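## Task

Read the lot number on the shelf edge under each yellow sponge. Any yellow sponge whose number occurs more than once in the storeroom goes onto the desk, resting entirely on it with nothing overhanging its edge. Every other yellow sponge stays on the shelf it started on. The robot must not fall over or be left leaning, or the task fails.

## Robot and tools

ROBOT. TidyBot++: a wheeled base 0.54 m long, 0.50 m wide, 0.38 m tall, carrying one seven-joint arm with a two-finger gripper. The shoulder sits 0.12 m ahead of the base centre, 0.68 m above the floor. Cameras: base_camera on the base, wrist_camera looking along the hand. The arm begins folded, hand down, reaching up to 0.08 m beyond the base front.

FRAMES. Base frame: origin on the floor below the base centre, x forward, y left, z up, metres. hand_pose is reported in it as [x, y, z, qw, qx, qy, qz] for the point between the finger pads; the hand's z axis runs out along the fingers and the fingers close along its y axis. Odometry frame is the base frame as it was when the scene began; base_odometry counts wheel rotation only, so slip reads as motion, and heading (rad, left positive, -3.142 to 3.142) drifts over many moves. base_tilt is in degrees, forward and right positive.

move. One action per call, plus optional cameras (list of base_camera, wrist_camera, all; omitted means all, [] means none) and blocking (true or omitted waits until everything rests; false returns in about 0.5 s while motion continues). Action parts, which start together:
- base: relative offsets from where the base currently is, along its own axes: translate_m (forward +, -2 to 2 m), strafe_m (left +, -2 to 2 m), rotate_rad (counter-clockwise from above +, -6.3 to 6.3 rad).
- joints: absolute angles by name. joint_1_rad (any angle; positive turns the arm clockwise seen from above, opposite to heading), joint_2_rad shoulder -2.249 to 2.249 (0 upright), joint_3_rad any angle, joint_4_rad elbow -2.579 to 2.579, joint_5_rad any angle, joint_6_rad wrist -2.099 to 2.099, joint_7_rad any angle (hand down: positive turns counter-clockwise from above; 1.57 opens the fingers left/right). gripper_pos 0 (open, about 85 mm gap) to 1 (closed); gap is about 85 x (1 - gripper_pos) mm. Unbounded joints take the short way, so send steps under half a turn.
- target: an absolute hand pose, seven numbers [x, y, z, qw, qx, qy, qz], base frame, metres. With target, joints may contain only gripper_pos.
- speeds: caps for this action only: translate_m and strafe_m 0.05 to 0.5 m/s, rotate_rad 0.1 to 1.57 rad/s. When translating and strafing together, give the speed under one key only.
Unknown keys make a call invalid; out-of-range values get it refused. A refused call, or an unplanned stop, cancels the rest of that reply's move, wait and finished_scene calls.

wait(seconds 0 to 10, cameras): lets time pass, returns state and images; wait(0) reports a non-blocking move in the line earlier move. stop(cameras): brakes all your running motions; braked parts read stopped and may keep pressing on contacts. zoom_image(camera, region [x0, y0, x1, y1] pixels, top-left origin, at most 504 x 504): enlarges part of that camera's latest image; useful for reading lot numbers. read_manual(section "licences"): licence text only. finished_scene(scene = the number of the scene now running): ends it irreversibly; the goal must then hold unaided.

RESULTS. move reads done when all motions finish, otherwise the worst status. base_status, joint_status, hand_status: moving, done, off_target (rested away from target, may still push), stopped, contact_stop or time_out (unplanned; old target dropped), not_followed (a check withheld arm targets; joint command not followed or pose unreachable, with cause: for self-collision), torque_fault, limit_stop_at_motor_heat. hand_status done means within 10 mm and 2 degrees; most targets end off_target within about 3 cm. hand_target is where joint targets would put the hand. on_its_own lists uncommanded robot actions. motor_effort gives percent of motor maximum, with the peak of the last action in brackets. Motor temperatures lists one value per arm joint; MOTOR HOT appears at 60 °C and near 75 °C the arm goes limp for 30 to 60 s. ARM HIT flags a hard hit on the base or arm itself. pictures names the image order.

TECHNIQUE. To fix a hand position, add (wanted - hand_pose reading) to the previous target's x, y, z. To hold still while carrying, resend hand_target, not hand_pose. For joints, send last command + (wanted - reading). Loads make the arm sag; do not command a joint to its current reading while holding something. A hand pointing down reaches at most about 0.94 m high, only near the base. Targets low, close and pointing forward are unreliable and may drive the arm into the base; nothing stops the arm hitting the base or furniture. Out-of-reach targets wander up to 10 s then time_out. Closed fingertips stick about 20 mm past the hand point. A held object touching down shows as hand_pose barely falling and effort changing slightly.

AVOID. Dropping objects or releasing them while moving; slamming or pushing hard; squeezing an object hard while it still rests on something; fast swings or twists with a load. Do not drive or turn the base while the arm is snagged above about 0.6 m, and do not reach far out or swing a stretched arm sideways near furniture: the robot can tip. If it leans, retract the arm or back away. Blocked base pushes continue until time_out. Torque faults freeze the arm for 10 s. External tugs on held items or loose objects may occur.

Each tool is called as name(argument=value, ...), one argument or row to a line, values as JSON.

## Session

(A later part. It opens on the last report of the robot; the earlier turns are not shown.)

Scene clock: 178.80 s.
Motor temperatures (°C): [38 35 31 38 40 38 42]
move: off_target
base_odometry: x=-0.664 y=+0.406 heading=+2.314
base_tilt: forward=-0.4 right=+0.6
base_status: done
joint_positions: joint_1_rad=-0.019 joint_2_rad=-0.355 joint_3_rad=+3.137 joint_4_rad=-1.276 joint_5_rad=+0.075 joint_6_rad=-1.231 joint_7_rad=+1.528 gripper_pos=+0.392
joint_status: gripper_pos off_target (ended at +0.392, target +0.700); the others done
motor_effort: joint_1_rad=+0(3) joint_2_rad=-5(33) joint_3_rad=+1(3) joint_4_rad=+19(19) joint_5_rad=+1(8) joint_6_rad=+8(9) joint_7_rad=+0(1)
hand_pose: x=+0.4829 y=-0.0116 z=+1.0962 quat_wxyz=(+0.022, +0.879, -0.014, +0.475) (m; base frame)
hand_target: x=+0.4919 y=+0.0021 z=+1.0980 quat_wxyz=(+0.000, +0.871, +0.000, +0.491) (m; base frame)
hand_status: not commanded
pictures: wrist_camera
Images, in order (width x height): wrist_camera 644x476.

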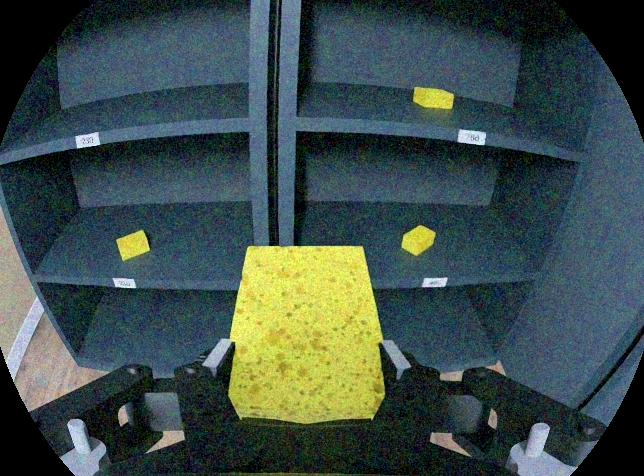

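move(
  base={"translate_m": -1.25, "rotate_rad": 1.58},
  joints={"joint_2_rad": -0.223, "joint_4_rad": -1.915, "joint_5_rad": -0.07, "joint_6_rad": -0.397, "joint_7_rad": 1.61},
  cameras=["base_camera", "wrist_camera"],
)

move(
  base={"translate_m": 0.17},
  joints={"joint_2_rad": -0.154, "joint_4_rad": -2.202, "joint_6_rad": -0.037},
  cameras=["base_camera", "wrist_camera"],
)

Scene clock: 183.43 s.
Motor temperatures (°C): [38 35 31 38 40 38 42]
move: done
base_odometry: x=+0.182 y=-0.515 heading=-2.389
base_tilt: forward=-0.3 right=+0.6
base_status: done
joint_positions: joint_1_rad=-0.009 joint_2_rad=-0.235 joint_3_rad=+3.136 joint_4_rad=-1.901 joint_5_rad=-0.001 joint_6_rad=-0.414 joint_7_rad=+1.569 gripper_pos=+0.392
joint_status: all done
motor_effort: joint_1_rad=-1(2) joint_2_rad=-13(28) joint_3_rad=+0(4) joint_4_rad=+22(41) joint_5_rad=+1(2) joint_6_rad=+8(21) joint_7_rad=+0(1)
hand_pose: x=+0.6056 y=+0.0088 z=+0.9096 quat_wxyz=(-0.004, +0.862, +0.006, +0.506) (m; base frame)
hand_target: x=+0.6084 y=+0.0106 z=+0.9003 quat_wxyz=(-0.018, +0.864, -0.003, +0.502) (m; base frame)
hand_status: not commanded
pictures: base_camera, wrist_camera
Images, in order (width x height): base_camera 644x364, wrist_camera 644x476.

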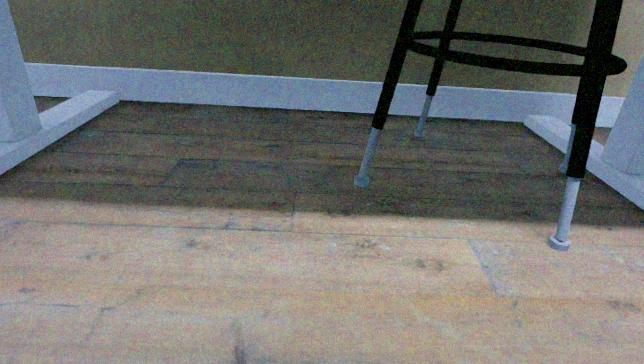

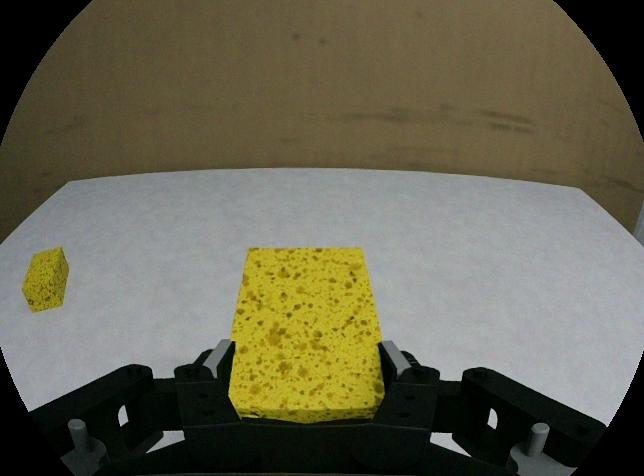

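Scene clock: 185.10 s.
Motor temperatures (°C): [38 35 31 38 40 38 42]
move: done
base_odometry: x=+0.058 y=-0.631 heading=-2.388
base_tilt: forward=-0.3 right=+0.6
base_status: done
joint_positions: joint_1_rad=-0.009 joint_2_rad=-0.159 joint_3_rad=+3.136 joint_4_rad=-2.173 joint_5_rad=-0.001 joint_6_rad=-0.100 joint_7_rad=+1.569 gripper_pos=+0.392
joint_status: all done
motor_effort: joint_1_rad=+0(1) joint_2_rad=-14(18) joint_3_rad=+0(1) joint_4_rad=+19(24) joint_5_rad=+1(1) joint_6_rad=+8(8) joint_7_rad=+0(1)
hand_pose: x=+0.6028 y=+0.0085 z=+0.8014 quat_wxyz=(-0.004, +0.871, +0.006, +0.491) (m; base frame)
hand_target: x=+0.6047 y=+0.0030 z=+0.8001 quat_wxyz=(-0.009, +0.864, -0.012, +0.504) (m; base frame)
hand_status: not commanded
pictures: base_camera, wrist_camera
Images, in order (width x height): base_camera 644x364, wrist_camera 644x476.

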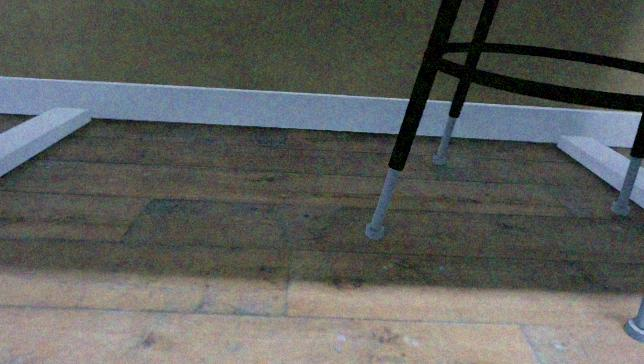

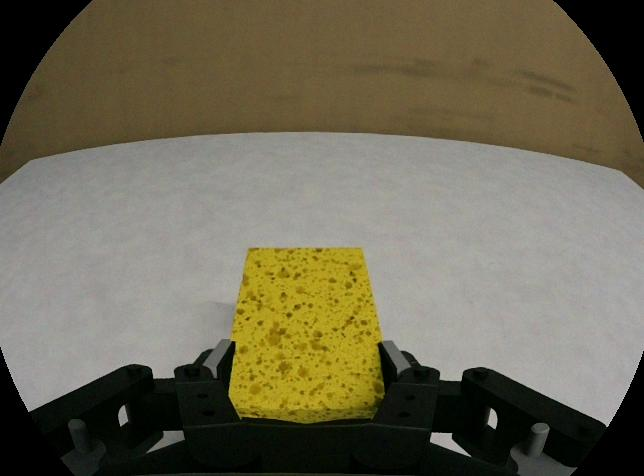

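move(
  joints={"joint_2_rad": -0.11, "joint_4_rad": -2.278, "joint_6_rad": 0.082},
  cameras=["wrist_camera"],
)

Scene clock: 189.83 s.
Motor temperatures (°C): [38 35 31 38 40 38 42]
move: done
base_odometry: x=+0.058 y=-0.631 heading=-2.388
base_tilt: forward=-0.3 right=+0.6
base_status: not commanded
joint_positions: joint_1_rad=-0.009 joint_2_rad=-0.126 joint_3_rad=+3.136 joint_4_rad=-2.253 joint_5_rad=-0.001 joint_6_rad=+0.022 joint_7_rad=+1.569 gripper_pos=+0.392
joint_status: all done
motor_effort: joint_1_rad=+0(1) joint_2_rad=-14(16) joint_3_rad=+0(1) joint_4_rad=+20(21) joint_5_rad=+1(1) joint_6_rad=+8(9) joint_7_rad=-1(1)
hand_pose: x=+0.6007 y=+0.0084 z=+0.7746 quat_wxyz=(-0.004, +0.869, +0.006, +0.495) (m; base frame)
hand_target: x=+0.6036 y=+0.0004 z=+0.7698 quat_wxyz=(-0.006, +0.864, -0.014, +0.504) (m; base frame)
hand_status: not commanded
pictures: wrist_camera
Images, in order (width x height): wrist_camera 644x476.

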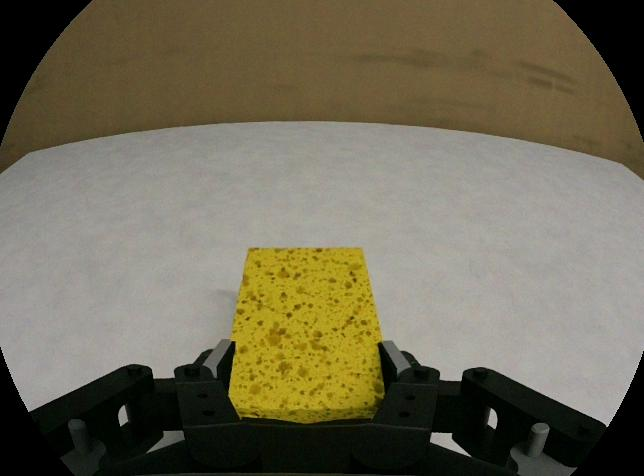

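move(
  joints={"joint_2_rad": -0.094, "joint_4_rad": -2.303, "joint_6_rad": 0.122},
  cameras=[],
)

move(
  joints={"joint_2_rad": -0.078, "joint_4_rad": -2.328, "joint_6_rad": 0.162},
  cameras=["wrist_camera"],
)

Scene clock: 190.67 s.
Motor temperatures (°C): [38 35 31 38 40 38 42]
move: done
base_odometry: x=+0.058 y=-0.631 heading=-2.388
base_tilt: forward=-0.3 right=+0.6
base_status: not commanded
joint_positions: joint_1_rad=-0.009 joint_2_rad=-0.114 joint_3_rad=+3.136 joint_4_rad=-2.277 joint_5_rad=-0.001 joint_6_rad=+0.066 joint_7_rad=+1.569 gripper_pos=+0.392
joint_status: all done
motor_effort: joint_1_rad=+0(1) joint_2_rad=-14(15) joint_3_rad=+0(0) joint_4_rad=+19(21) joint_5_rad=+1(1) joint_6_rad=+8(8) joint_7_rad=+0(1)
hand_pose: x=+0.6009 y=+0.0084 z=+0.7679 quat_wxyz=(-0.004, +0.867, +0.005, +0.499) (m; base frame)
hand_target: x=+0.6027 y=-0.0005 z=+0.7597 quat_wxyz=(-0.004, +0.864, -0.015, +0.503) (m; base frame)
hand_status: not commanded
pictures: none
No camera images: "cameras" was empty.

Scene clock: 191.27 s.
Motor temperatures (°C): [38 35 31 38 40 38 42]
move: done
base_odometry: x=+0.058 y=-0.631 heading=-2.388
base_tilt: forward=-0.3 right=+0.6
base_status: not commanded
joint_positions: joint_1_rad=-0.009 joint_2_rad=-0.107 joint_3_rad=+3.136 joint_4_rad=-2.296 joint_5_rad=-0.001 joint_6_rad=+0.113 joint_7_rad=+1.569 gripper_pos=+0.392
joint_status: all done
motor_effort: joint_1_rad=-1(1) joint_2_rad=-13(15) joint_3_rad=+0(1) joint_4_rad=+18(19) joint_5_rad=+1(1) joint_6_rad=+7(8) joint_7_rad=-1(1)
hand_pose: x=+0.6026 y=+0.0084 z=+0.7671 quat_wxyz=(-0.004, +0.862, +0.006, +0.508) (m; base frame)
hand_target: x=+0.6013 y=-0.0014 z=+0.7498 quat_wxyz=(-0.003, +0.864, -0.015, +0.503) (m; base frame)
hand_status: not commanded
pictures: wrist_camera
Images, in order (width x height): wrist_camera 644x476.

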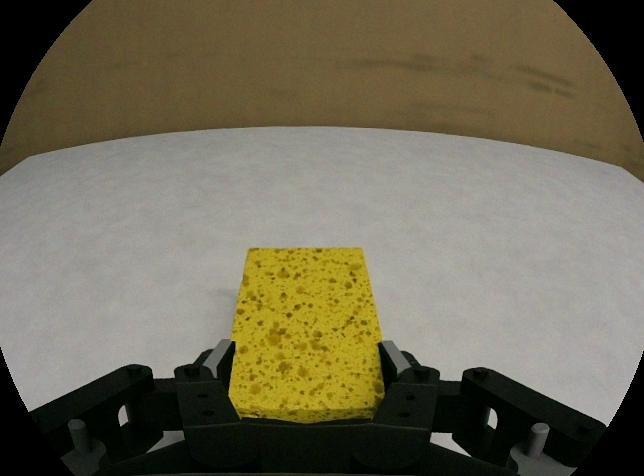

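move(
  joints={"gripper_pos": 0},
  cameras=[],
)

move(
  joints={"joint_1_rad": 0, "joint_2_rad": -0.36, "joint_4_rad": -1.306, "joint_5_rad": 0, "joint_6_rad": -1.17, "joint_7_rad": 1.57},
  base={"translate_m": -0.05},
  blocking=false,
  cameras=[],
)

move(
  base={"translate_m": -0.25, "strafe_m": -0.75},
  cameras=["wrist_camera"],
)

Scene clock: 193.80 s.
Motor temperatures (°C): [38 35 31 38 40 38 42]
move: done
base_odometry: x=+0.058 y=-0.631 heading=-2.388
base_tilt: forward=-0.3 right=+0.6
base_status: not commanded
joint_positions: joint_1_rad=-0.009 joint_2_rad=-0.101 joint_3_rad=+3.136 joint_4_rad=-2.299 joint_5_rad=-0.001 joint_6_rad=+0.113 joint_7_rad=+1.569 gripper_pos=+0.000
joint_status: all done
motor_effort: joint_1_rad=+0(1) joint_2_rad=-14(15) joint_3_rad=+0(1) joint_4_rad=+19(19) joint_5_rad=+1(1) joint_6_rad=+8(8) joint_7_rad=+0(1)
hand_pose: x=+0.6020 y=+0.0084 z=+0.7629 quat_wxyz=(-0.004, +0.864, +0.006, +0.504) (m; base frame)
hand_target: x=+0.6013 y=-0.0014 z=+0.7498 quat_wxyz=(-0.003, +0.864, -0.015, +0.503) (m; base frame)
hand_status: not commanded
pictures: none
No camera images: "cameras" was empty.

Scene clock: 194.30 s.
Motor temperatures (°C): [38 35 31 38 40 38 42]
move: moving
base_odometry: x=+0.095 y=-0.597 heading=-2.389
base_tilt: forward=-0.4 right=+0.6
base_status: translate_m moving
joint_positions: joint_1_rad=-0.009 joint_2_rad=-0.121 joint_3_rad=+3.136 joint_4_rad=-2.231 joint_5_rad=-0.001 joint_6_rad=+0.032 joint_7_rad=+1.569 gripper_pos=+0.000
joint_status: joint_1_rad moving; joint_2_rad moving; joint_4_rad moving; joint_5_rad moving; joint_6_rad moving; joint_7_rad moving
motor_effort: joint_1_rad=+0(2) joint_2_rad=-13(18) joint_3_rad=+0(1) joint_4_rad=+21(22) joint_5_rad=+0(1) joint_6_rad=+9(9) joint_7_rad=-1(1)
hand_pose: x=+0.6100 y=+0.0086 z=+0.7867 quat_wxyz=(-0.004, +0.862, +0.006, +0.507) (m; base frame)
hand_target: x=+0.6153 y=+0.0024 z=+0.7917 quat_wxyz=(-0.007, +0.865, -0.011, +0.501) (m; base frame)
hand_status: not commanded
pictures: none
No camera images: "cameras" was empty.

Scene clock: 197.07 s.
Motor temperatures (°C): [38 35 31 38 40 38 42]
move: done
base_odometry: x=-0.235 y=+0.121 heading=-2.389
base_tilt: forward=-0.4 right=+0.6
base_status: done
joint_positions: joint_1_rad=-0.009 joint_2_rad=-0.359 joint_3_rad=+3.137 joint_4_rad=-1.323 joint_5_rad=-0.001 joint_6_rad=-1.114 joint_7_rad=+1.569 gripper_pos=+0.000
joint_status: all done
motor_effort: joint_1_rad=-1(2) joint_2_rad=-5(17) joint_3_rad=+1(2) joint_4_rad=+19(23) joint_5_rad=+1(2) joint_6_rad=+8(9) joint_7_rad=+0(1)
hand_pose: x=+0.5014 y=+0.0070 z=+1.1035 quat_wxyz=(-0.003, +0.862, +0.005, +0.507) (m; base frame)
hand_target: x=+0.4919 y=+0.0021 z=+1.0980 quat_wxyz=(+0.000, +0.871, +0.000, +0.491) (m; base frame)
hand_status: not commanded
pictures: wrist_camera
Images, in order (width x height): wrist_camera 644x476.

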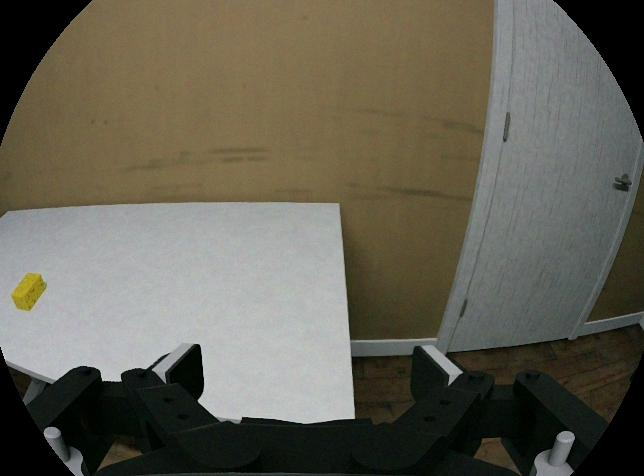

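move(
  base={"translate_m": 0.67, "strafe_m": -1.0, "rotate_rad": -1.577},
  joints={"joint_1_rad": 0.016, "joint_2_rad": -0.011, "joint_4_rad": -2.134, "joint_6_rad": -0.1},
  cameras=["wrist_camera"],
)

Scene clock: 201.47 s.
Motor temperatures (°C): [38 35 31 38 40 38 42]
move: done
base_odometry: x=-1.408 y=+0.393 heading=+2.317
base_tilt: forward=-0.3 right=+0.6
base_status: done
joint_positions: joint_1_rad=+0.006 joint_2_rad=-0.028 joint_3_rad=+3.137 joint_4_rad=-2.106 joint_5_rad=-0.001 joint_6_rad=-0.157 joint_7_rad=+1.569 gripper_pos=+0.000
joint_status: all done
motor_effort: joint_1_rad=+0(3) joint_2_rad=-17(21) joint_3_rad=+0(4) joint_4_rad=+19(22) joint_5_rad=+1(2) joint_6_rad=+6(9) joint_7_rad=+0(1)
hand_pose: x=+0.6271 y=+0.0007 z=+0.7580 quat_wxyz=(+0.000, +0.899, -0.001, +0.438) (m; base frame)
hand_target: x=+0.6293 y=-0.0060 z=+0.7487 quat_wxyz=(+0.003, +0.896, -0.007, +0.443) (m; base frame)
hand_status: not commanded
pictures: wrist_camera
Images, in order (width x height): wrist_camera 644x476.

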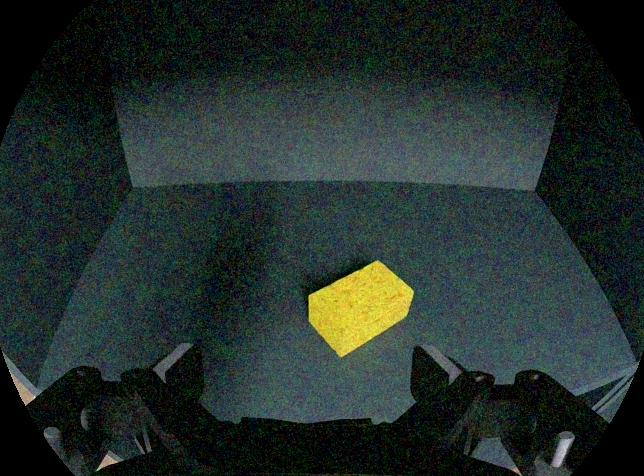

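zoom_image(
  camera="wrist_camera",
  region=[280, 240, 440, 370],
)

Scaled by 3.150.

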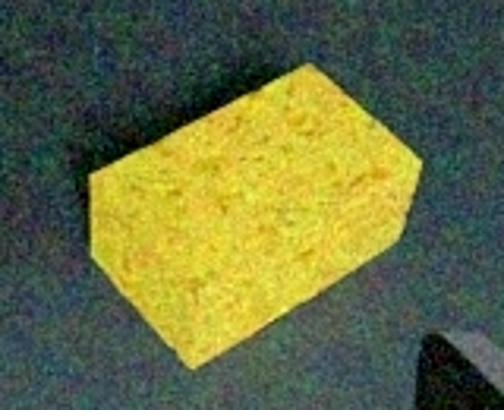

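move(
  joints={"joint_1_rad": -0.549, "joint_5_rad": 1.18, "joint_6_rad": -1.30, "joint_7_rad": -0.48},
  cameras=[],
)

move(
  joints={"joint_2_rad": 0.675, "joint_4_rad": -1.424},
  cameras=["wrist_camera"],
)

Scene clock: 207.83 s.
Motor temperatures (°C): [38 35 31 38 40 38 42]
move: done
base_odometry: x=-1.408 y=+0.393 heading=+2.317
base_tilt: forward=-0.3 right=+0.6
base_status: not commanded
joint_positions: joint_1_rad=-0.530 joint_2_rad=-0.028 joint_3_rad=+3.137 joint_4_rad=-2.107 joint_5_rad=+1.106 joint_6_rad=-1.238 joint_7_rad=-0.436 gripper_pos=+0.000
joint_status: all done
motor_effort: joint_1_rad=+0(2) joint_2_rad=-14(18) joint_3_rad=+0(1) joint_4_rad=+16(20) joint_5_rad=+7(7) joint_6_rad=-3(8) joint_7_rad=+0(1)
hand_pose: x=+0.4997 y=-0.0789 z=+0.7846 quat_wxyz=(+0.213, +0.772, -0.410, +0.436) (m; base frame)
hand_target: x=+0.4968 y=-0.0921 z=+0.7964 quat_wxyz=(+0.248, +0.754, -0.398, +0.460) (m; base frame)
hand_status: not commanded
pictures: none
No camera images: "cameras" was empty.

Scene clock: 209.80 s.
Motor temperatures (°C): [38 35 31 38 40 38 42]
move: done
base_odometry: x=-1.408 y=+0.393 heading=+2.317
base_tilt: forward=-0.3 right=+0.6
base_status: not commanded
joint_positions: joint_1_rad=-0.532 joint_2_rad=+0.648 joint_3_rad=+3.137 joint_4_rad=-1.447 joint_5_rad=+1.112 joint_6_rad=-1.244 joint_7_rad=-0.439 gripper_pos=+0.000
joint_status: all done
motor_effort: joint_1_rad=+0(1) joint_2_rad=-37(38) joint_3_rad=+2(3) joint_4_rad=+15(16) joint_5_rad=+7(8) joint_6_rad=-3(4) joint_7_rad=+0(1)
hand_pose: x=+0.7238 y=+0.0526 z=+0.6958 quat_wxyz=(+0.221, +0.773, -0.407, +0.434) (m; base frame)
hand_target: x=+0.7311 y=+0.0514 z=+0.7107 quat_wxyz=(+0.239, +0.751, -0.404, +0.465) (m; base frame)
hand_status: not commanded
pictures: wrist_camera
Images, in order (width x height): wrist_camera 644x476.

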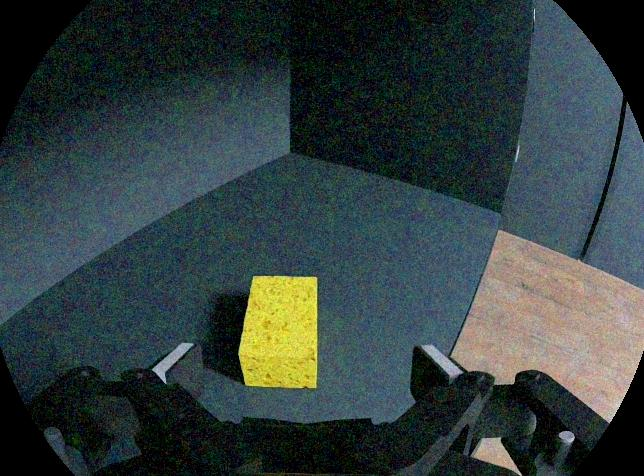

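move(
  joints={"joint_1_rad": -0.506, "joint_2_rad": 0.764, "joint_4_rad": -1.317},
  cameras=["wrist_camera"],
)

Scene clock: 213.83 s.
Motor temperatures (°C): [38 36 31 38 40 38 42]
move: done
base_odometry: x=-1.408 y=+0.393 heading=+2.317
base_tilt: forward=-0.3 right=+0.6
base_status: not commanded
joint_positions: joint_1_rad=-0.522 joint_2_rad=+0.736 joint_3_rad=+3.137 joint_4_rad=-1.336 joint_5_rad=+1.112 joint_6_rad=-1.245 joint_7_rad=-0.439 gripper_pos=+0.000
joint_status: all done
motor_effort: joint_1_rad=+0(1) joint_2_rad=-39(40) joint_3_rad=+3(3) joint_4_rad=+15(17) joint_5_rad=+7(8) joint_6_rad=-3(4) joint_7_rad=+0(1)
hand_pose: x=+0.7551 y=+0.0641 z=+0.6789 quat_wxyz=(+0.215, +0.768, -0.416, +0.438) (m; base frame)
hand_target: x=+0.7620 y=+0.0413 z=+0.6912 quat_wxyz=(+0.243, +0.739, -0.424, +0.464) (m; base frame)
hand_status: not commanded
pictures: wrist_camera
Images, in order (width x height): wrist_camera 644x476.

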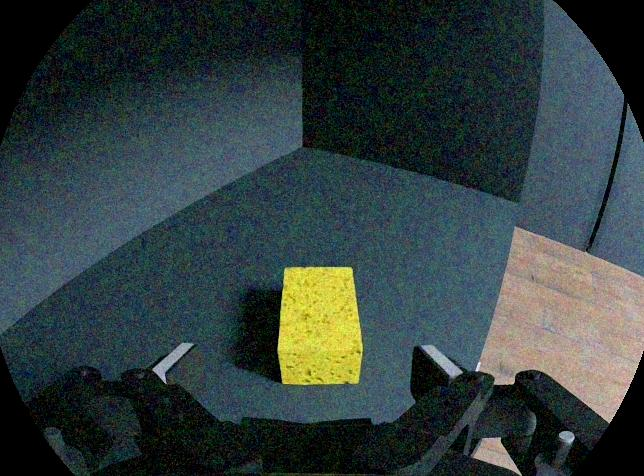

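move(
  joints={"joint_1_rad": -0.356, "joint_2_rad": 0.85, "joint_4_rad": -1.325, "joint_5_rad": 1.26, "joint_6_rad": -1.06, "joint_7_rad": -0.458},
  cameras=["wrist_camera"],
)

Scene clock: 215.13 s.
Motor temperatures (°C): [38 36 31 38 40 38 42]
move: done
base_odometry: x=-1.408 y=+0.393 heading=+2.317
base_tilt: forward=-0.3 right=+0.6
base_status: not commanded
joint_positions: joint_1_rad=-0.357 joint_2_rad=+0.826 joint_3_rad=+3.138 joint_4_rad=-1.336 joint_5_rad=+1.188 joint_6_rad=-1.115 joint_7_rad=-0.439 gripper_pos=+0.000
joint_status: all done
motor_effort: joint_1_rad=+0(4) joint_2_rad=-40(43) joint_3_rad=+3(4) joint_4_rad=+14(17) joint_5_rad=+7(8) joint_6_rad=-3(4) joint_7_rad=+0(1)
hand_pose: x=+0.7955 y=-0.0217 z=+0.6278 quat_wxyz=(+0.234, +0.767, -0.418, +0.427) (m; base frame)
hand_target: x=+0.8205 y=-0.0130 z=+0.6255 quat_wxyz=(+0.219, +0.773, -0.390, +0.450) (m; base frame)
hand_status: not commanded
pictures: wrist_camera
Images, in order (width x height): wrist_camera 644x476.

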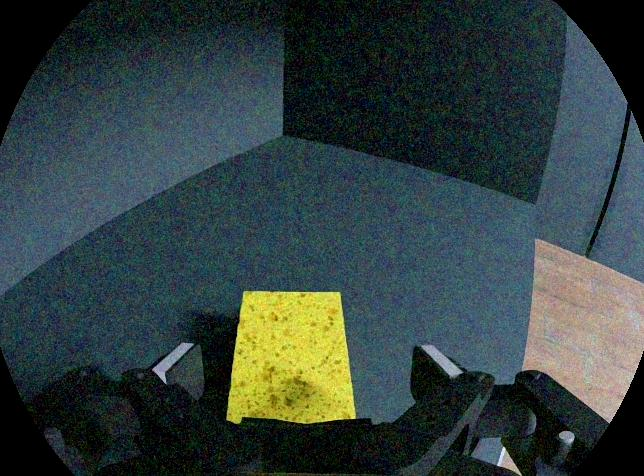

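move(
  joints={"gripper_pos": 0.6},
  cameras=["wrist_camera"],
)

Scene clock: 216.17 s.
Motor temperatures (°C): [38 36 31 38 40 38 42]
move: done
base_odometry: x=-1.408 y=+0.393 heading=+2.317
base_tilt: forward=-0.3 right=+0.6
base_status: not commanded
joint_positions: joint_1_rad=-0.357 joint_2_rad=+0.826 joint_3_rad=+3.138 joint_4_rad=-1.336 joint_5_rad=+1.189 joint_6_rad=-1.115 joint_7_rad=-0.439 gripper_pos=+0.600
joint_status: all done
motor_effort: joint_1_rad=+0(1) joint_2_rad=-41(42) joint_3_rad=+3(3) joint_4_rad=+15(16) joint_5_rad=+7(7) joint_6_rad=-3(4) joint_7_rad=+0(1)
hand_pose: x=+0.7956 y=-0.0217 z=+0.6279 quat_wxyz=(+0.234, +0.767, -0.418, +0.427) (m; base frame)
hand_target: x=+0.8205 y=-0.0130 z=+0.6255 quat_wxyz=(+0.219, +0.773, -0.390, +0.450) (m; base frame)
hand_status: not commanded
pictures: wrist_camera
Images, in order (width x height): wrist_camera 644x476.

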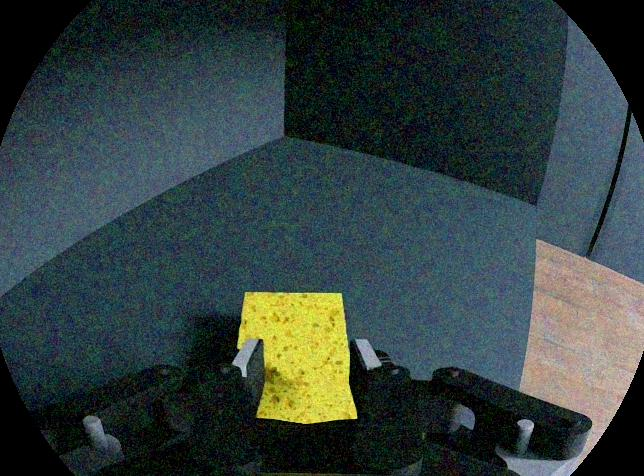

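move(
  joints={"gripper_pos": 0},
  cameras=[],
)

move(
  joints={"joint_2_rad": 0.887, "joint_4_rad": -1.372, "joint_5_rad": 1.28, "joint_6_rad": -1.04},
  cameras=["wrist_camera"],
)

Scene clock: 217.53 s.
Motor temperatures (°C): [38 36 31 38 40 38 42]
move: done
base_odometry: x=-1.408 y=+0.393 heading=+2.317
base_tilt: forward=-0.3 right=+0.6
base_status: not commanded
joint_positions: joint_1_rad=-0.357 joint_2_rad=+0.826 joint_3_rad=+3.138 joint_4_rad=-1.336 joint_5_rad=+1.189 joint_6_rad=-1.115 joint_7_rad=-0.439 gripper_pos=+0.000
joint_status: all done
motor_effort: joint_1_rad=+0(1) joint_2_rad=-41(42) joint_3_rad=+3(3) joint_4_rad=+15(16) joint_5_rad=+7(7) joint_6_rad=-3(3) joint_7_rad=+0(1)
hand_pose: x=+0.7956 y=-0.0217 z=+0.6280 quat_wxyz=(+0.234, +0.767, -0.418, +0.427) (m; base frame)
hand_target: x=+0.8205 y=-0.0130 z=+0.6255 quat_wxyz=(+0.219, +0.773, -0.390, +0.450) (m; base frame)
hand_status: not commanded
pictures: none
No camera images: "cameras" was empty.

Scene clock: 218.37 s.
Motor temperatures (°C): [38 36 31 38 40 38 42]
move: done
base_odometry: x=-1.408 y=+0.393 heading=+2.317
base_tilt: forward=-0.3 right=+0.6
base_status: not commanded
joint_positions: joint_1_rad=-0.357 joint_2_rad=+0.859 joint_3_rad=+3.138 joint_4_rad=-1.353 joint_5_rad=+1.211 joint_6_rad=-1.097 joint_7_rad=-0.439 gripper_pos=+0.000
joint_status: all done
motor_effort: joint_1_rad=+0(1) joint_2_rad=-41(43) joint_3_rad=+3(3) joint_4_rad=+14(16) joint_5_rad=+7(8) joint_6_rad=-4(4) joint_7_rad=+0(1)
hand_pose: x=+0.7957 y=-0.0216 z=+0.6048 quat_wxyz=(+0.245, +0.777, -0.398, +0.421) (m; base frame)
hand_target: x=+0.8096 y=-0.0156 z=+0.5878 quat_wxyz=(+0.239, +0.790, -0.364, +0.431) (m; base frame)
hand_status: not commanded
pictures: wrist_camera
Images, in order (width x height): wrist_camera 644x476.

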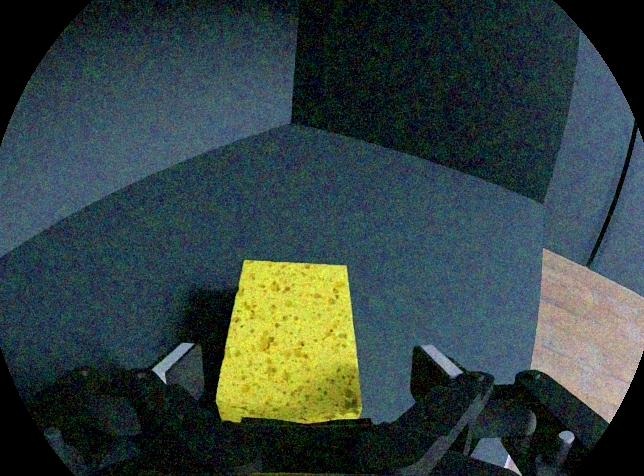

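move(
  joints={"gripper_pos": 0.6},
  cameras=["wrist_camera"],
)

Scene clock: 219.43 s.
Motor temperatures (°C): [38 36 30 38 40 38 42]
move: done
base_odometry: x=-1.408 y=+0.393 heading=+2.317
base_tilt: forward=-0.3 right=+0.6
base_status: not commanded
joint_positions: joint_1_rad=-0.357 joint_2_rad=+0.859 joint_3_rad=+3.138 joint_4_rad=-1.353 joint_5_rad=+1.213 joint_6_rad=-1.096 joint_7_rad=-0.439 gripper_pos=+0.600
joint_status: all done
motor_effort: joint_1_rad=+0(1) joint_2_rad=-41(42) joint_3_rad=+3(3) joint_4_rad=+15(15) joint_5_rad=+7(7) joint_6_rad=-3(4) joint_7_rad=+0(1)
hand_pose: x=+0.7960 y=-0.0216 z=+0.6051 quat_wxyz=(+0.245, +0.777, -0.398, +0.421) (m; base frame)
hand_target: x=+0.8096 y=-0.0156 z=+0.5878 quat_wxyz=(+0.239, +0.790, -0.364, +0.431) (m; base frame)
hand_status: not commanded
pictures: wrist_camera
Images, in order (width x height): wrist_camera 644x476.

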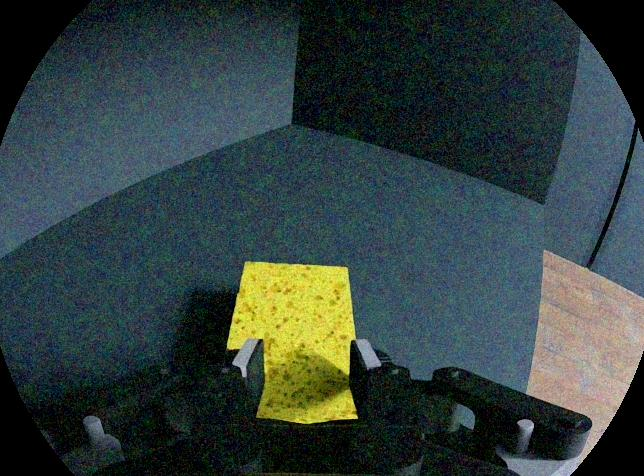

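move(
  joints={"gripper_pos": 0},
  cameras=[],
)

move(
  joints={"joint_1_rad": -0.325, "joint_2_rad": 0.912, "joint_4_rad": -1.305, "joint_5_rad": 1.29, "joint_6_rad": -1.02, "joint_7_rad": -0.53},
  cameras=["wrist_camera"],
)

Scene clock: 221.70 s.
Motor temperatures (°C): [38 36 30 38 40 38 42]
move: done
base_odometry: x=-1.408 y=+0.393 heading=+2.317
base_tilt: forward=-0.3 right=+0.6
base_status: not commanded
joint_positions: joint_1_rad=-0.357 joint_2_rad=+0.859 joint_3_rad=+3.138 joint_4_rad=-1.353 joint_5_rad=+1.213 joint_6_rad=-1.096 joint_7_rad=-0.439 gripper_pos=+0.000
joint_status: all done
motor_effort: joint_1_rad=+0(1) joint_2_rad=-41(42) joint_3_rad=+3(3) joint_4_rad=+14(15) joint_5_rad=+7(7) joint_6_rad=-3(4) joint_7_rad=+0(1)
hand_pose: x=+0.7961 y=-0.0216 z=+0.6051 quat_wxyz=(+0.245, +0.778, -0.398, +0.421) (m; base frame)
hand_target: x=+0.8096 y=-0.0156 z=+0.5878 quat_wxyz=(+0.239, +0.790, -0.364, +0.431) (m; base frame)
hand_status: not commanded
pictures: none
No camera images: "cameras" was empty.

Scene clock: 222.50 s.
Motor temperatures (°C): [38 36 30 38 40 38 42]
move: done
base_odometry: x=-1.408 y=+0.393 heading=+2.317
base_tilt: forward=-0.3 right=+0.6
base_status: not commanded
joint_positions: joint_1_rad=-0.340 joint_2_rad=+0.876 joint_3_rad=+3.138 joint_4_rad=-1.317 joint_5_rad=+1.220 joint_6_rad=-1.076 joint_7_rad=-0.492 gripper_pos=+0.000
joint_status: all done
motor_effort: joint_1_rad=+0(2) joint_2_rad=-42(43) joint_3_rad=+3(3) joint_4_rad=+15(16) joint_5_rad=+7(8) joint_6_rad=-3(4) joint_7_rad=+0(1)
hand_pose: x=+0.8112 y=-0.0254 z=+0.6044 quat_wxyz=(+0.223, +0.764, -0.423, +0.434) (m; base frame)
hand_target: x=+0.8343 y=-0.0260 z=+0.5927 quat_wxyz=(+0.209, +0.767, -0.405, +0.452) (m; base frame)
hand_status: not commanded
pictures: wrist_camera
Images, in order (width x height): wrist_camera 644x476.

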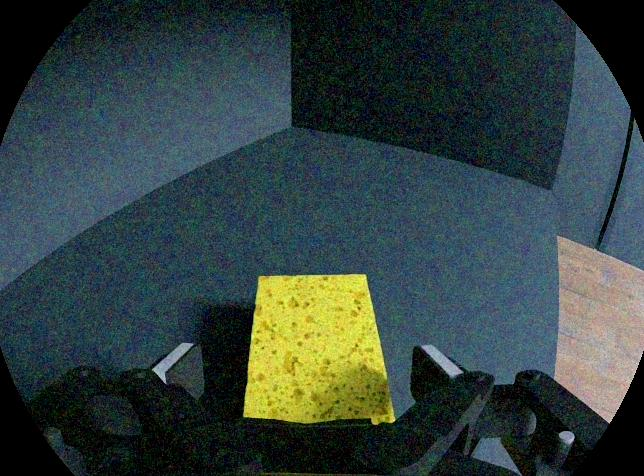

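move(
  joints={"joint_2_rad": 0.932},
  cameras=["wrist_camera"],
)

Scene clock: 223.40 s.
Motor temperatures (°C): [38 36 30 38 40 38 42]
move: done
base_odometry: x=-1.408 y=+0.393 heading=+2.317
base_tilt: forward=-0.3 right=+0.6
base_status: not commanded
joint_positions: joint_1_rad=-0.340 joint_2_rad=+0.899 joint_3_rad=+3.138 joint_4_rad=-1.318 joint_5_rad=+1.221 joint_6_rad=-1.075 joint_7_rad=-0.492 gripper_pos=+0.000
joint_status: all done
motor_effort: joint_1_rad=+0(1) joint_2_rad=-42(44) joint_3_rad=+3(3) joint_4_rad=+14(15) joint_5_rad=+7(7) joint_6_rad=-3(4) joint_7_rad=+0(1)
hand_pose: x=+0.8095 y=-0.0260 z=+0.5894 quat_wxyz=(+0.230, +0.768, -0.418, +0.427) (m; base frame)
hand_target: x=+0.8324 y=-0.0266 z=+0.5794 quat_wxyz=(+0.215, +0.770, -0.402, +0.446) (m; base frame)
hand_status: not commanded
pictures: wrist_camera
Images, in order (width x height): wrist_camera 644x476.

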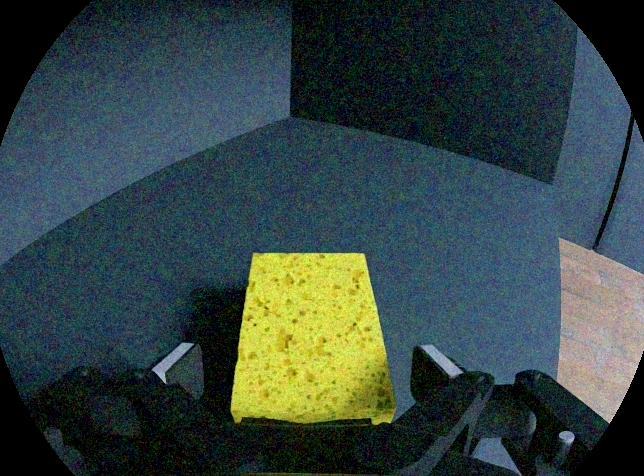

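move(
  joints={"gripper_pos": 0.6},
  cameras=["wrist_camera"],
)

Scene clock: 224.47 s.
Motor temperatures (°C): [38 36 30 38 40 38 42]
move: off_target
base_odometry: x=-1.408 y=+0.393 heading=+2.317
base_tilt: forward=-0.3 right=+0.6
base_status: not commanded
joint_positions: joint_1_rad=-0.339 joint_2_rad=+0.899 joint_3_rad=+3.138 joint_4_rad=-1.317 joint_5_rad=+1.226 joint_6_rad=-1.075 joint_7_rad=-0.492 gripper_pos=+0.404
joint_status: gripper_pos off_target (ended at +0.404, target +0.600)
motor_effort: joint_1_rad=+0(1) joint_2_rad=-41(43) joint_3_rad=+3(3) joint_4_rad=+14(15) joint_5_rad=+6(7) joint_6_rad=-2(4) joint_7_rad=+0(0)
hand_pose: x=+0.8105 y=-0.0262 z=+0.5904 quat_wxyz=(+0.231, +0.768, -0.416, +0.429) (m; base frame)
hand_target: x=+0.8324 y=-0.0266 z=+0.5794 quat_wxyz=(+0.215, +0.770, -0.402, +0.446) (m; base frame)
hand_status: not commanded
pictures: wrist_camera
Images, in order (width x height): wrist_camera 644x476.

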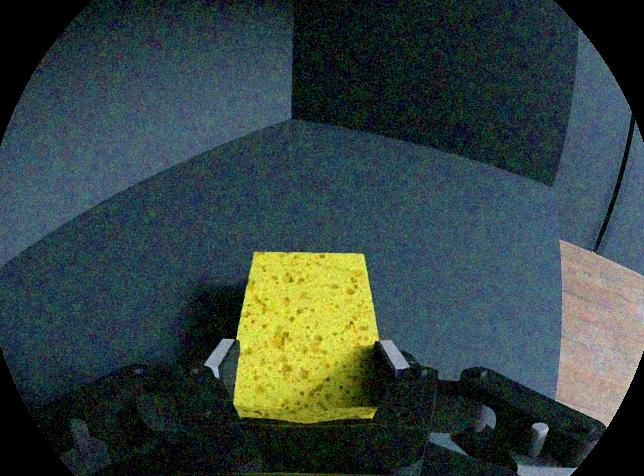

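move(
  joints={"joint_2_rad": 0.80},
  cameras=["wrist_camera"],
)

move(
  base={"translate_m": -0.6, "strafe_m": -0.55},
  joints={"gripper_pos": 0.7},
  blocking=false,
  cameras=[],
)

wait(
  seconds=0.9,
  cameras=[],
)

move(
  joints={"joint_1_rad": 0.016, "joint_2_rad": -0.36, "joint_4_rad": -1.306, "joint_5_rad": -0.07, "joint_6_rad": -1.17, "joint_7_rad": 1.61},
  cameras=["wrist_camera"],
)

Scene clock: 226.73 s.
Motor temperatures (°C): [38 36 30 38 40 38 42]
move: done
base_odometry: x=-1.408 y=+0.393 heading=+2.317
base_tilt: forward=-0.3 right=+0.6
base_status: not commanded
joint_positions: joint_1_rad=-0.339 joint_2_rad=+0.779 joint_3_rad=+3.138 joint_4_rad=-1.316 joint_5_rad=+1.226 joint_6_rad=-1.070 joint_7_rad=-0.492 gripper_pos=+0.404
joint_status: all done
motor_effort: joint_1_rad=-1(1) joint_2_rad=-41(46) joint_3_rad=+3(3) joint_4_rad=+16(17) joint_5_rad=+7(8) joint_6_rad=-3(4) joint_7_rad=+0(1)
hand_pose: x=+0.8179 y=-0.0229 z=+0.6684 quat_wxyz=(+0.189, +0.748, -0.437, +0.464) (m; base frame)
hand_target: x=+0.8397 y=-0.0241 z=+0.6681 quat_wxyz=(+0.174, +0.745, -0.424, +0.484) (m; base frame)
hand_status: not commanded
pictures: wrist_camera
Images, in order (width x height): wrist_camera 644x476.

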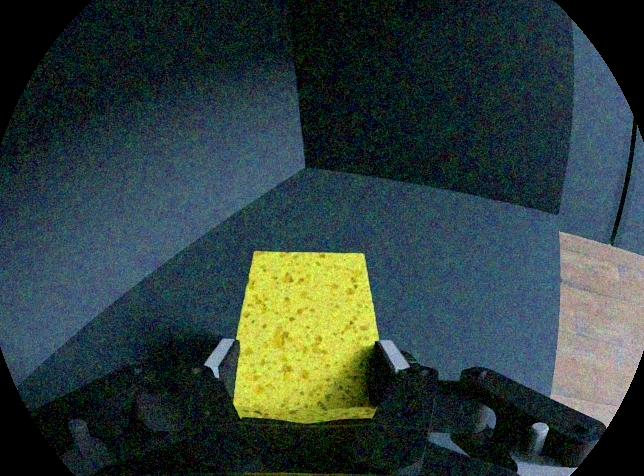

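Scene clock: 227.23 s.
Motor temperatures (°C): [38 36 30 38 40 38 42]
move: moving
base_odometry: x=-1.348 y=+0.388 heading=+2.318
base_tilt: forward=-0.3 right=+0.6
base_status: translate_m moving; strafe_m moving
joint_positions: joint_1_rad=-0.338 joint_2_rad=+0.779 joint_3_rad=+3.138 joint_4_rad=-1.316 joint_5_rad=+1.226 joint_6_rad=-1.069 joint_7_rad=-0.492 gripper_pos=+0.404
joint_status: gripper_pos moving
motor_effort: joint_1_rad=+2(2) joint_2_rad=-43(43) joint_3_rad=+4(4) joint_4_rad=+15(17) joint_5_rad=+8(8) joint_6_rad=-3(3) joint_7_rad=+0(0)
hand_pose: x=+0.8182 y=-0.0235 z=+0.6684 quat_wxyz=(+0.189, +0.747, -0.437, +0.464) (m; base frame)
hand_target: x=+0.8397 y=-0.0241 z=+0.6681 quat_wxyz=(+0.174, +0.745, -0.424, +0.484) (m; base frame)
hand_status: not commanded
pictures: none
No camera images: "cameras" was empty.

Scene clock: 228.13 s.
Motor temperatures (°C): [38 36 30 38 40 38 42]
earlier move: moving
base_odometry: x=-0.974 y=+0.358 heading=+2.317
base_tilt: forward=-0.3 right=+0.6
base_status: translate_m moving; strafe_m moving
joint_positions: joint_1_rad=-0.338 joint_2_rad=+0.779 joint_3_rad=+3.138 joint_4_rad=-1.316 joint_5_rad=+1.227 joint_6_rad=-1.068 joint_7_rad=-0.492 gripper_pos=+0.404
joint_status: gripper_pos off_target (ended at +0.404, target +0.700)
motor_effort: joint_1_rad=-1(2) joint_2_rad=-41(43) joint_3_rad=+3(4) joint_4_rad=+16(17) joint_5_rad=+7(8) joint_6_rad=-2(3) joint_7_rad=+0(1)
hand_pose: x=+0.8184 y=-0.0236 z=+0.6683 quat_wxyz=(+0.188, +0.748, -0.437, +0.464) (m; base frame)
hand_target: x=+0.8397 y=-0.0241 z=+0.6681 quat_wxyz=(+0.174, +0.745, -0.424, +0.484) (m; base frame)
hand_status: not commanded
wait: 0.90 s; no rest
pictures: none
No camera images: "cameras" was empty.

Scene clock: 231.23 s.
Motor temperatures (°C): [38 36 30 38 40 38 42]
move: done
base_odometry: x=-0.597 y=+0.326 heading=+2.317
base_tilt: forward=-0.4 right=+0.6
base_status: done
joint_positions: joint_1_rad=-0.004 joint_2_rad=-0.360 joint_3_rad=+3.138 joint_4_rad=-1.316 joint_5_rad=+0.007 joint_6_rad=-1.116 joint_7_rad=+1.567 gripper_pos=+0.404
joint_status: all done
motor_effort: joint_1_rad=+0(4) joint_2_rad=-6(44) joint_3_rad=+0(3) joint_4_rad=+19(21) joint_5_rad=+1(9) joint_6_rad=+8(9) joint_7_rad=+0(1)
hand_pose: x=+0.5006 y=+0.0027 z=+1.1075 quat_wxyz=(+0.001, +0.860, +0.001, +0.510) (m; base frame)
hand_target: x=+0.4917 y=+0.0162 z=+1.0986 quat_wxyz=(-0.021, +0.871, +0.015, +0.491) (m; base frame)
hand_status: not commanded
pictures: wrist_camera
Images, in order (width x height): wrist_camera 644x476.

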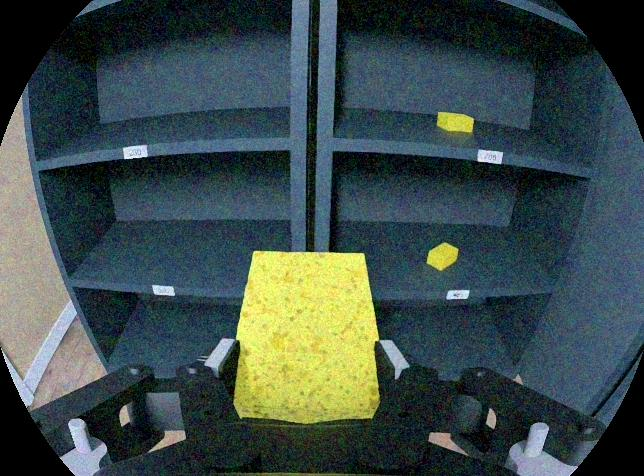

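move(
  base={"translate_m": -0.8, "strafe_m": 0.08, "rotate_rad": 1.577},
  joints={"joint_2_rad": -0.223, "joint_4_rad": -1.915, "joint_6_rad": -0.397},
  cameras=["wrist_camera"],
)

Scene clock: 234.47 s.
Motor temperatures (°C): [38 36 30 38 40 38 42]
move: done
base_odometry: x=-0.113 y=-0.316 heading=-2.388
base_tilt: forward=-0.3 right=+0.6
base_status: done
joint_positions: joint_1_rad=+0.003 joint_2_rad=-0.238 joint_3_rad=+3.137 joint_4_rad=-1.886 joint_5_rad=+0.000 joint_6_rad=-0.459 joint_7_rad=+1.569 gripper_pos=+0.404
joint_status: all done
motor_effort: joint_1_rad=-1(2) joint_2_rad=-13(15) joint_3_rad=+0(4) joint_4_rad=+22(23) joint_5_rad=+1(2) joint_6_rad=+7(9) joint_7_rad=+0(1)
hand_pose: x=+0.6010 y=+0.0028 z=+0.9075 quat_wxyz=(-0.001, +0.869, +0.000, +0.495) (m; base frame)
hand_target: x=+0.6085 y=+0.0028 z=+0.9003 quat_wxyz=(-0.014, +0.864, -0.010, +0.503) (m; base frame)
hand_status: not commanded
pictures: wrist_camera
Images, in order (width x height): wrist_camera 644x476.

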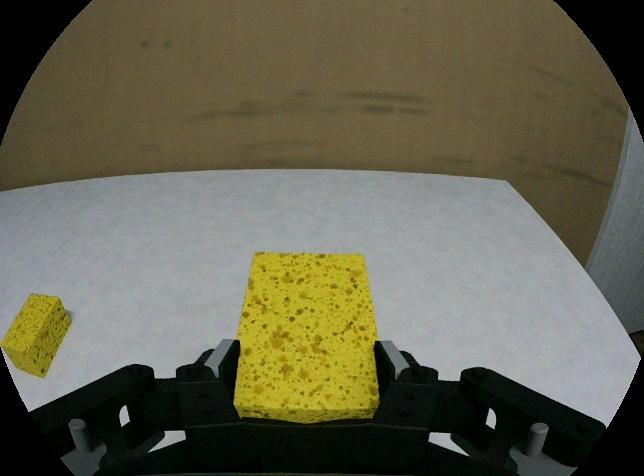

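move(
  base={"translate_m": 0.09},
  joints={"joint_2_rad": -0.126, "joint_4_rad": -2.253, "joint_6_rad": 0.041},
  cameras=[],
)

move(
  joints={"joint_2_rad": -0.11, "joint_4_rad": -2.278, "joint_6_rad": 0.082},
  cameras=[],
)

move(
  joints={"joint_2_rad": -0.094, "joint_4_rad": -2.303, "joint_6_rad": 0.122},
  cameras=["wrist_camera"],
)

Scene clock: 236.63 s.
Motor temperatures (°C): [38 36 30 38 40 38 42]
move: done
base_odometry: x=-0.178 y=-0.377 heading=-2.387
base_tilt: forward=-0.3 right=+0.6
base_status: done
joint_positions: joint_1_rad=+0.003 joint_2_rad=-0.146 joint_3_rad=+3.137 joint_4_rad=-2.226 joint_5_rad=+0.000 joint_6_rad=-0.022 joint_7_rad=+1.569 gripper_pos=+0.404
joint_status: all done
motor_effort: joint_1_rad=+0(1) joint_2_rad=-14(18) joint_3_rad=+0(1) joint_4_rad=+20(23) joint_5_rad=+1(1) joint_6_rad=+8(10) joint_7_rad=+0(1)
hand_pose: x=+0.6007 y=+0.0026 z=+0.7873 quat_wxyz=(-0.001, +0.868, +0.000, +0.497) (m; base frame)
hand_target: x=+0.6039 y=-0.0065 z=+0.7799 quat_wxyz=(-0.003, +0.864, -0.020, +0.504) (m; base frame)
hand_status: not commanded
pictures: none
No camera images: "cameras" was empty.

Scene clock: 237.30 s.
Motor temperatures (°C): [38 36 30 38 40 38 42]
move: done
base_odometry: x=-0.178 y=-0.377 heading=-2.387
base_tilt: forward=-0.3 right=+0.6
base_status: not commanded
joint_positions: joint_1_rad=+0.003 joint_2_rad=-0.130 joint_3_rad=+3.137 joint_4_rad=-2.252 joint_5_rad=+0.000 joint_6_rad=+0.026 joint_7_rad=+1.569 gripper_pos=+0.404
joint_status: all done
motor_effort: joint_1_rad=-1(1) joint_2_rad=-14(15) joint_3_rad=+0(0) joint_4_rad=+19(21) joint_5_rad=+1(1) joint_6_rad=+8(9) joint_7_rad=+0(1)
hand_pose: x=+0.6015 y=+0.0026 z=+0.7783 quat_wxyz=(-0.001, +0.866, +0.000, +0.499) (m; base frame)
hand_target: x=+0.6035 y=-0.0074 z=+0.7698 quat_wxyz=(-0.002, +0.864, -0.021, +0.504) (m; base frame)
hand_status: not commanded
pictures: none
No camera images: "cameras" was empty.

Scene clock: 237.90 s.
Motor temperatures (°C): [38 36 30 38 40 38 42]
move: done
base_odometry: x=-0.178 y=-0.377 heading=-2.387
base_tilt: forward=-0.3 right=+0.6
base_status: not commanded
joint_positions: joint_1_rad=+0.003 joint_2_rad=-0.120 joint_3_rad=+3.137 joint_4_rad=-2.271 joint_5_rad=+0.000 joint_6_rad=+0.072 joint_7_rad=+1.569 gripper_pos=+0.404
joint_status: all done
motor_effort: joint_1_rad=-1(1) joint_2_rad=-14(14) joint_3_rad=+0(1) joint_4_rad=+18(20) joint_5_rad=+1(1) joint_6_rad=+8(8) joint_7_rad=+0(1)
hand_pose: x=+0.6033 y=+0.0025 z=+0.7759 quat_wxyz=(-0.001, +0.862, +0.000, +0.507) (m; base frame)
hand_target: x=+0.6026 y=-0.0083 z=+0.7597 quat_wxyz=(+0.000, +0.864, -0.021, +0.503) (m; base frame)
hand_status: not commanded
pictures: wrist_camera
Images, in order (width x height): wrist_camera 644x476.

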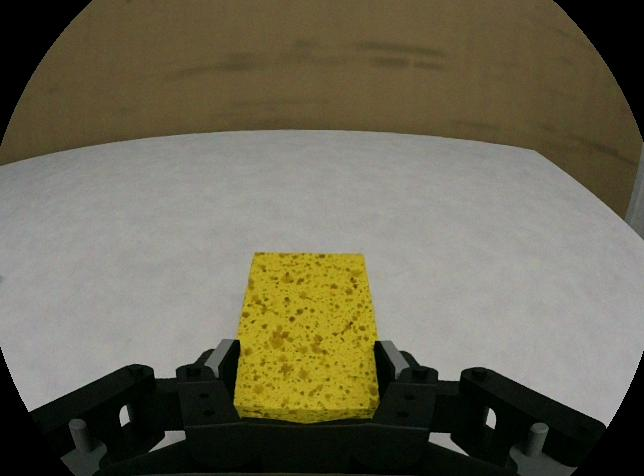

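move(
  joints={"gripper_pos": 0},
  cameras=[],
)

move(
  joints={"joint_1_rad": 0, "joint_2_rad": -0.36, "joint_4_rad": -1.306, "joint_5_rad": 0, "joint_6_rad": -1.17, "joint_7_rad": 1.57},
  base={"translate_m": -0.05},
  blocking=false,
  cameras=[],
)

move(
  base={"translate_m": -0.25, "strafe_m": -0.45},
  cameras=["wrist_camera"],
)

move(
  base={"translate_m": 0.21, "strafe_m": -0.45, "rotate_rad": -1.577},
  joints={"joint_2_rad": 0.145, "joint_4_rad": -2.5, "joint_6_rad": 0.934},
  cameras=["wrist_camera"],
)

Scene clock: 239.97 s.
Motor temperatures (°C): [38 36 30 38 40 38 42]
move: done
base_odometry: x=-0.178 y=-0.377 heading=-2.387
base_tilt: forward=-0.3 right=+0.6
base_status: not commanded
joint_positions: joint_1_rad=+0.003 joint_2_rad=-0.117 joint_3_rad=+3.137 joint_4_rad=-2.275 joint_5_rad=+0.000 joint_6_rad=+0.073 joint_7_rad=+1.570 gripper_pos=+0.000
joint_status: all done
motor_effort: joint_1_rad=+0(1) joint_2_rad=-14(15) joint_3_rad=+0(1) joint_4_rad=+19(20) joint_5_rad=+1(1) joint_6_rad=+8(8) joint_7_rad=+0(1)
hand_pose: x=+0.6027 y=+0.0025 z=+0.7723 quat_wxyz=(-0.001, +0.864, +0.000, +0.504) (m; base frame)
hand_target: x=+0.6026 y=-0.0083 z=+0.7597 quat_wxyz=(+0.000, +0.864, -0.021, +0.503) (m; base frame)
hand_status: not commanded
pictures: none
No camera images: "cameras" was empty.

Scene clock: 240.47 s.
Motor temperatures (°C): [38 36 30 38 40 38 42]
move: moving
base_odometry: x=-0.142 y=-0.343 heading=-2.388
base_tilt: forward=-0.3 right=+0.6
base_status: translate_m moving
joint_positions: joint_1_rad=+0.003 joint_2_rad=-0.136 joint_3_rad=+3.137 joint_4_rad=-2.206 joint_5_rad=+0.000 joint_6_rad=-0.007 joint_7_rad=+1.570 gripper_pos=+0.000
joint_status: joint_1_rad moving; joint_2_rad moving; joint_4_rad moving; joint_5_rad moving; joint_6_rad moving; joint_7_rad moving
motor_effort: joint_1_rad=+0(2) joint_2_rad=-12(17) joint_3_rad=+1(1) joint_4_rad=+22(22) joint_5_rad=+1(2) joint_6_rad=+9(9) joint_7_rad=-1(1)
hand_pose: x=+0.6102 y=+0.0026 z=+0.7971 quat_wxyz=(-0.001, +0.862, +0.001, +0.507) (m; base frame)
hand_target: x=+0.6151 y=-0.0038 z=+0.8022 quat_wxyz=(-0.005, +0.865, -0.016, +0.502) (m; base frame)
hand_status: not commanded
pictures: none
No camera images: "cameras" was empty.

Scene clock: 242.80 s.
Motor temperatures (°C): [38 36 30 38 40 38 42]
move: done
base_odometry: x=-0.268 y=+0.156 heading=-2.388
base_tilt: forward=-0.3 right=+0.6
base_status: done
joint_positions: joint_1_rad=+0.003 joint_2_rad=-0.360 joint_3_rad=+3.140 joint_4_rad=-1.323 joint_5_rad=+0.000 joint_6_rad=-1.113 joint_7_rad=+1.570 gripper_pos=+0.000
joint_status: all done
motor_effort: joint_1_rad=+0(3) joint_2_rad=-7(17) joint_3_rad=+1(2) joint_4_rad=+19(23) joint_5_rad=+1(2) joint_6_rad=+8(9) joint_7_rad=-1(1)
hand_pose: x=+0.5011 y=+0.0015 z=+1.1044 quat_wxyz=(+0.000, +0.861, -0.001, +0.508) (m; base frame)
hand_target: x=+0.4919 y=+0.0021 z=+1.0980 quat_wxyz=(+0.000, +0.871, +0.000, +0.491) (m; base frame)
hand_status: not commanded
pictures: wrist_camera
Images, in order (width x height): wrist_camera 644x476.

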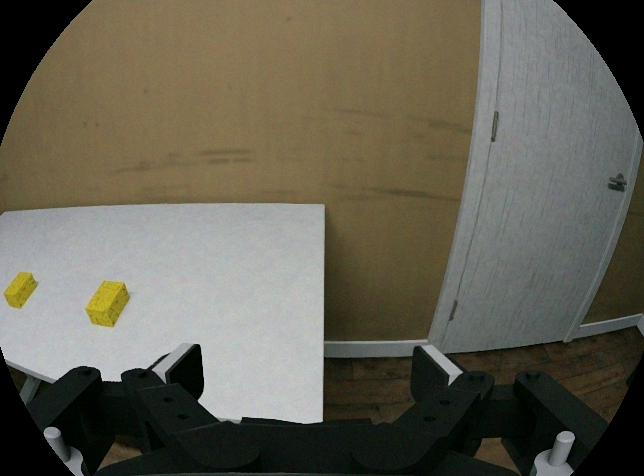

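Scene clock: 245.90 s.
Motor temperatures (°C): [38 36 30 38 40 38 42]
move: done
base_odometry: x=-0.729 y=+0.341 heading=+2.319
base_tilt: forward=-0.3 right=+0.6
base_status: done
joint_positions: joint_1_rad=+0.003 joint_2_rad=+0.118 joint_3_rad=+3.138 joint_4_rad=-2.471 joint_5_rad=+0.000 joint_6_rad=+0.871 joint_7_rad=+1.570 gripper_pos=+0.000
joint_status: all done
motor_effort: joint_1_rad=+0(2) joint_2_rad=-18(22) joint_3_rad=+0(4) joint_4_rad=+14(23) joint_5_rad=+1(3) joint_6_rad=+8(11) joint_7_rad=+0(1)
hand_pose: x=+0.6414 y=+0.0015 z=+0.7864 quat_wxyz=(-0.001, +0.757, -0.001, +0.653) (m; base frame)
hand_target: x=+0.6378 y=+0.0022 z=+0.7783 quat_wxyz=(-0.001, +0.755, +0.000, +0.656) (m; base frame)
hand_status: not commanded
pictures: wrist_camera
Images, in order (width x height): wrist_camera 644x476.

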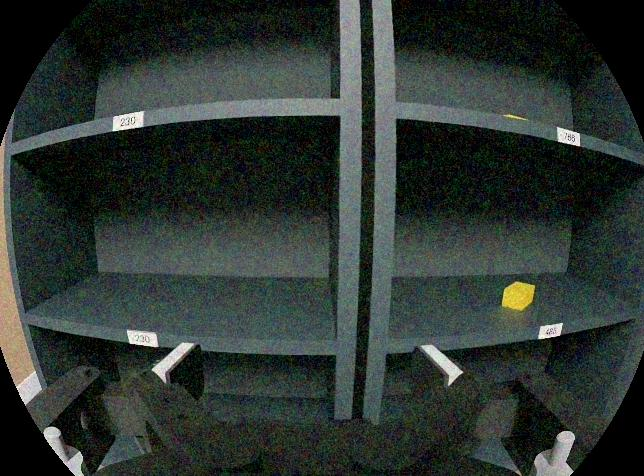

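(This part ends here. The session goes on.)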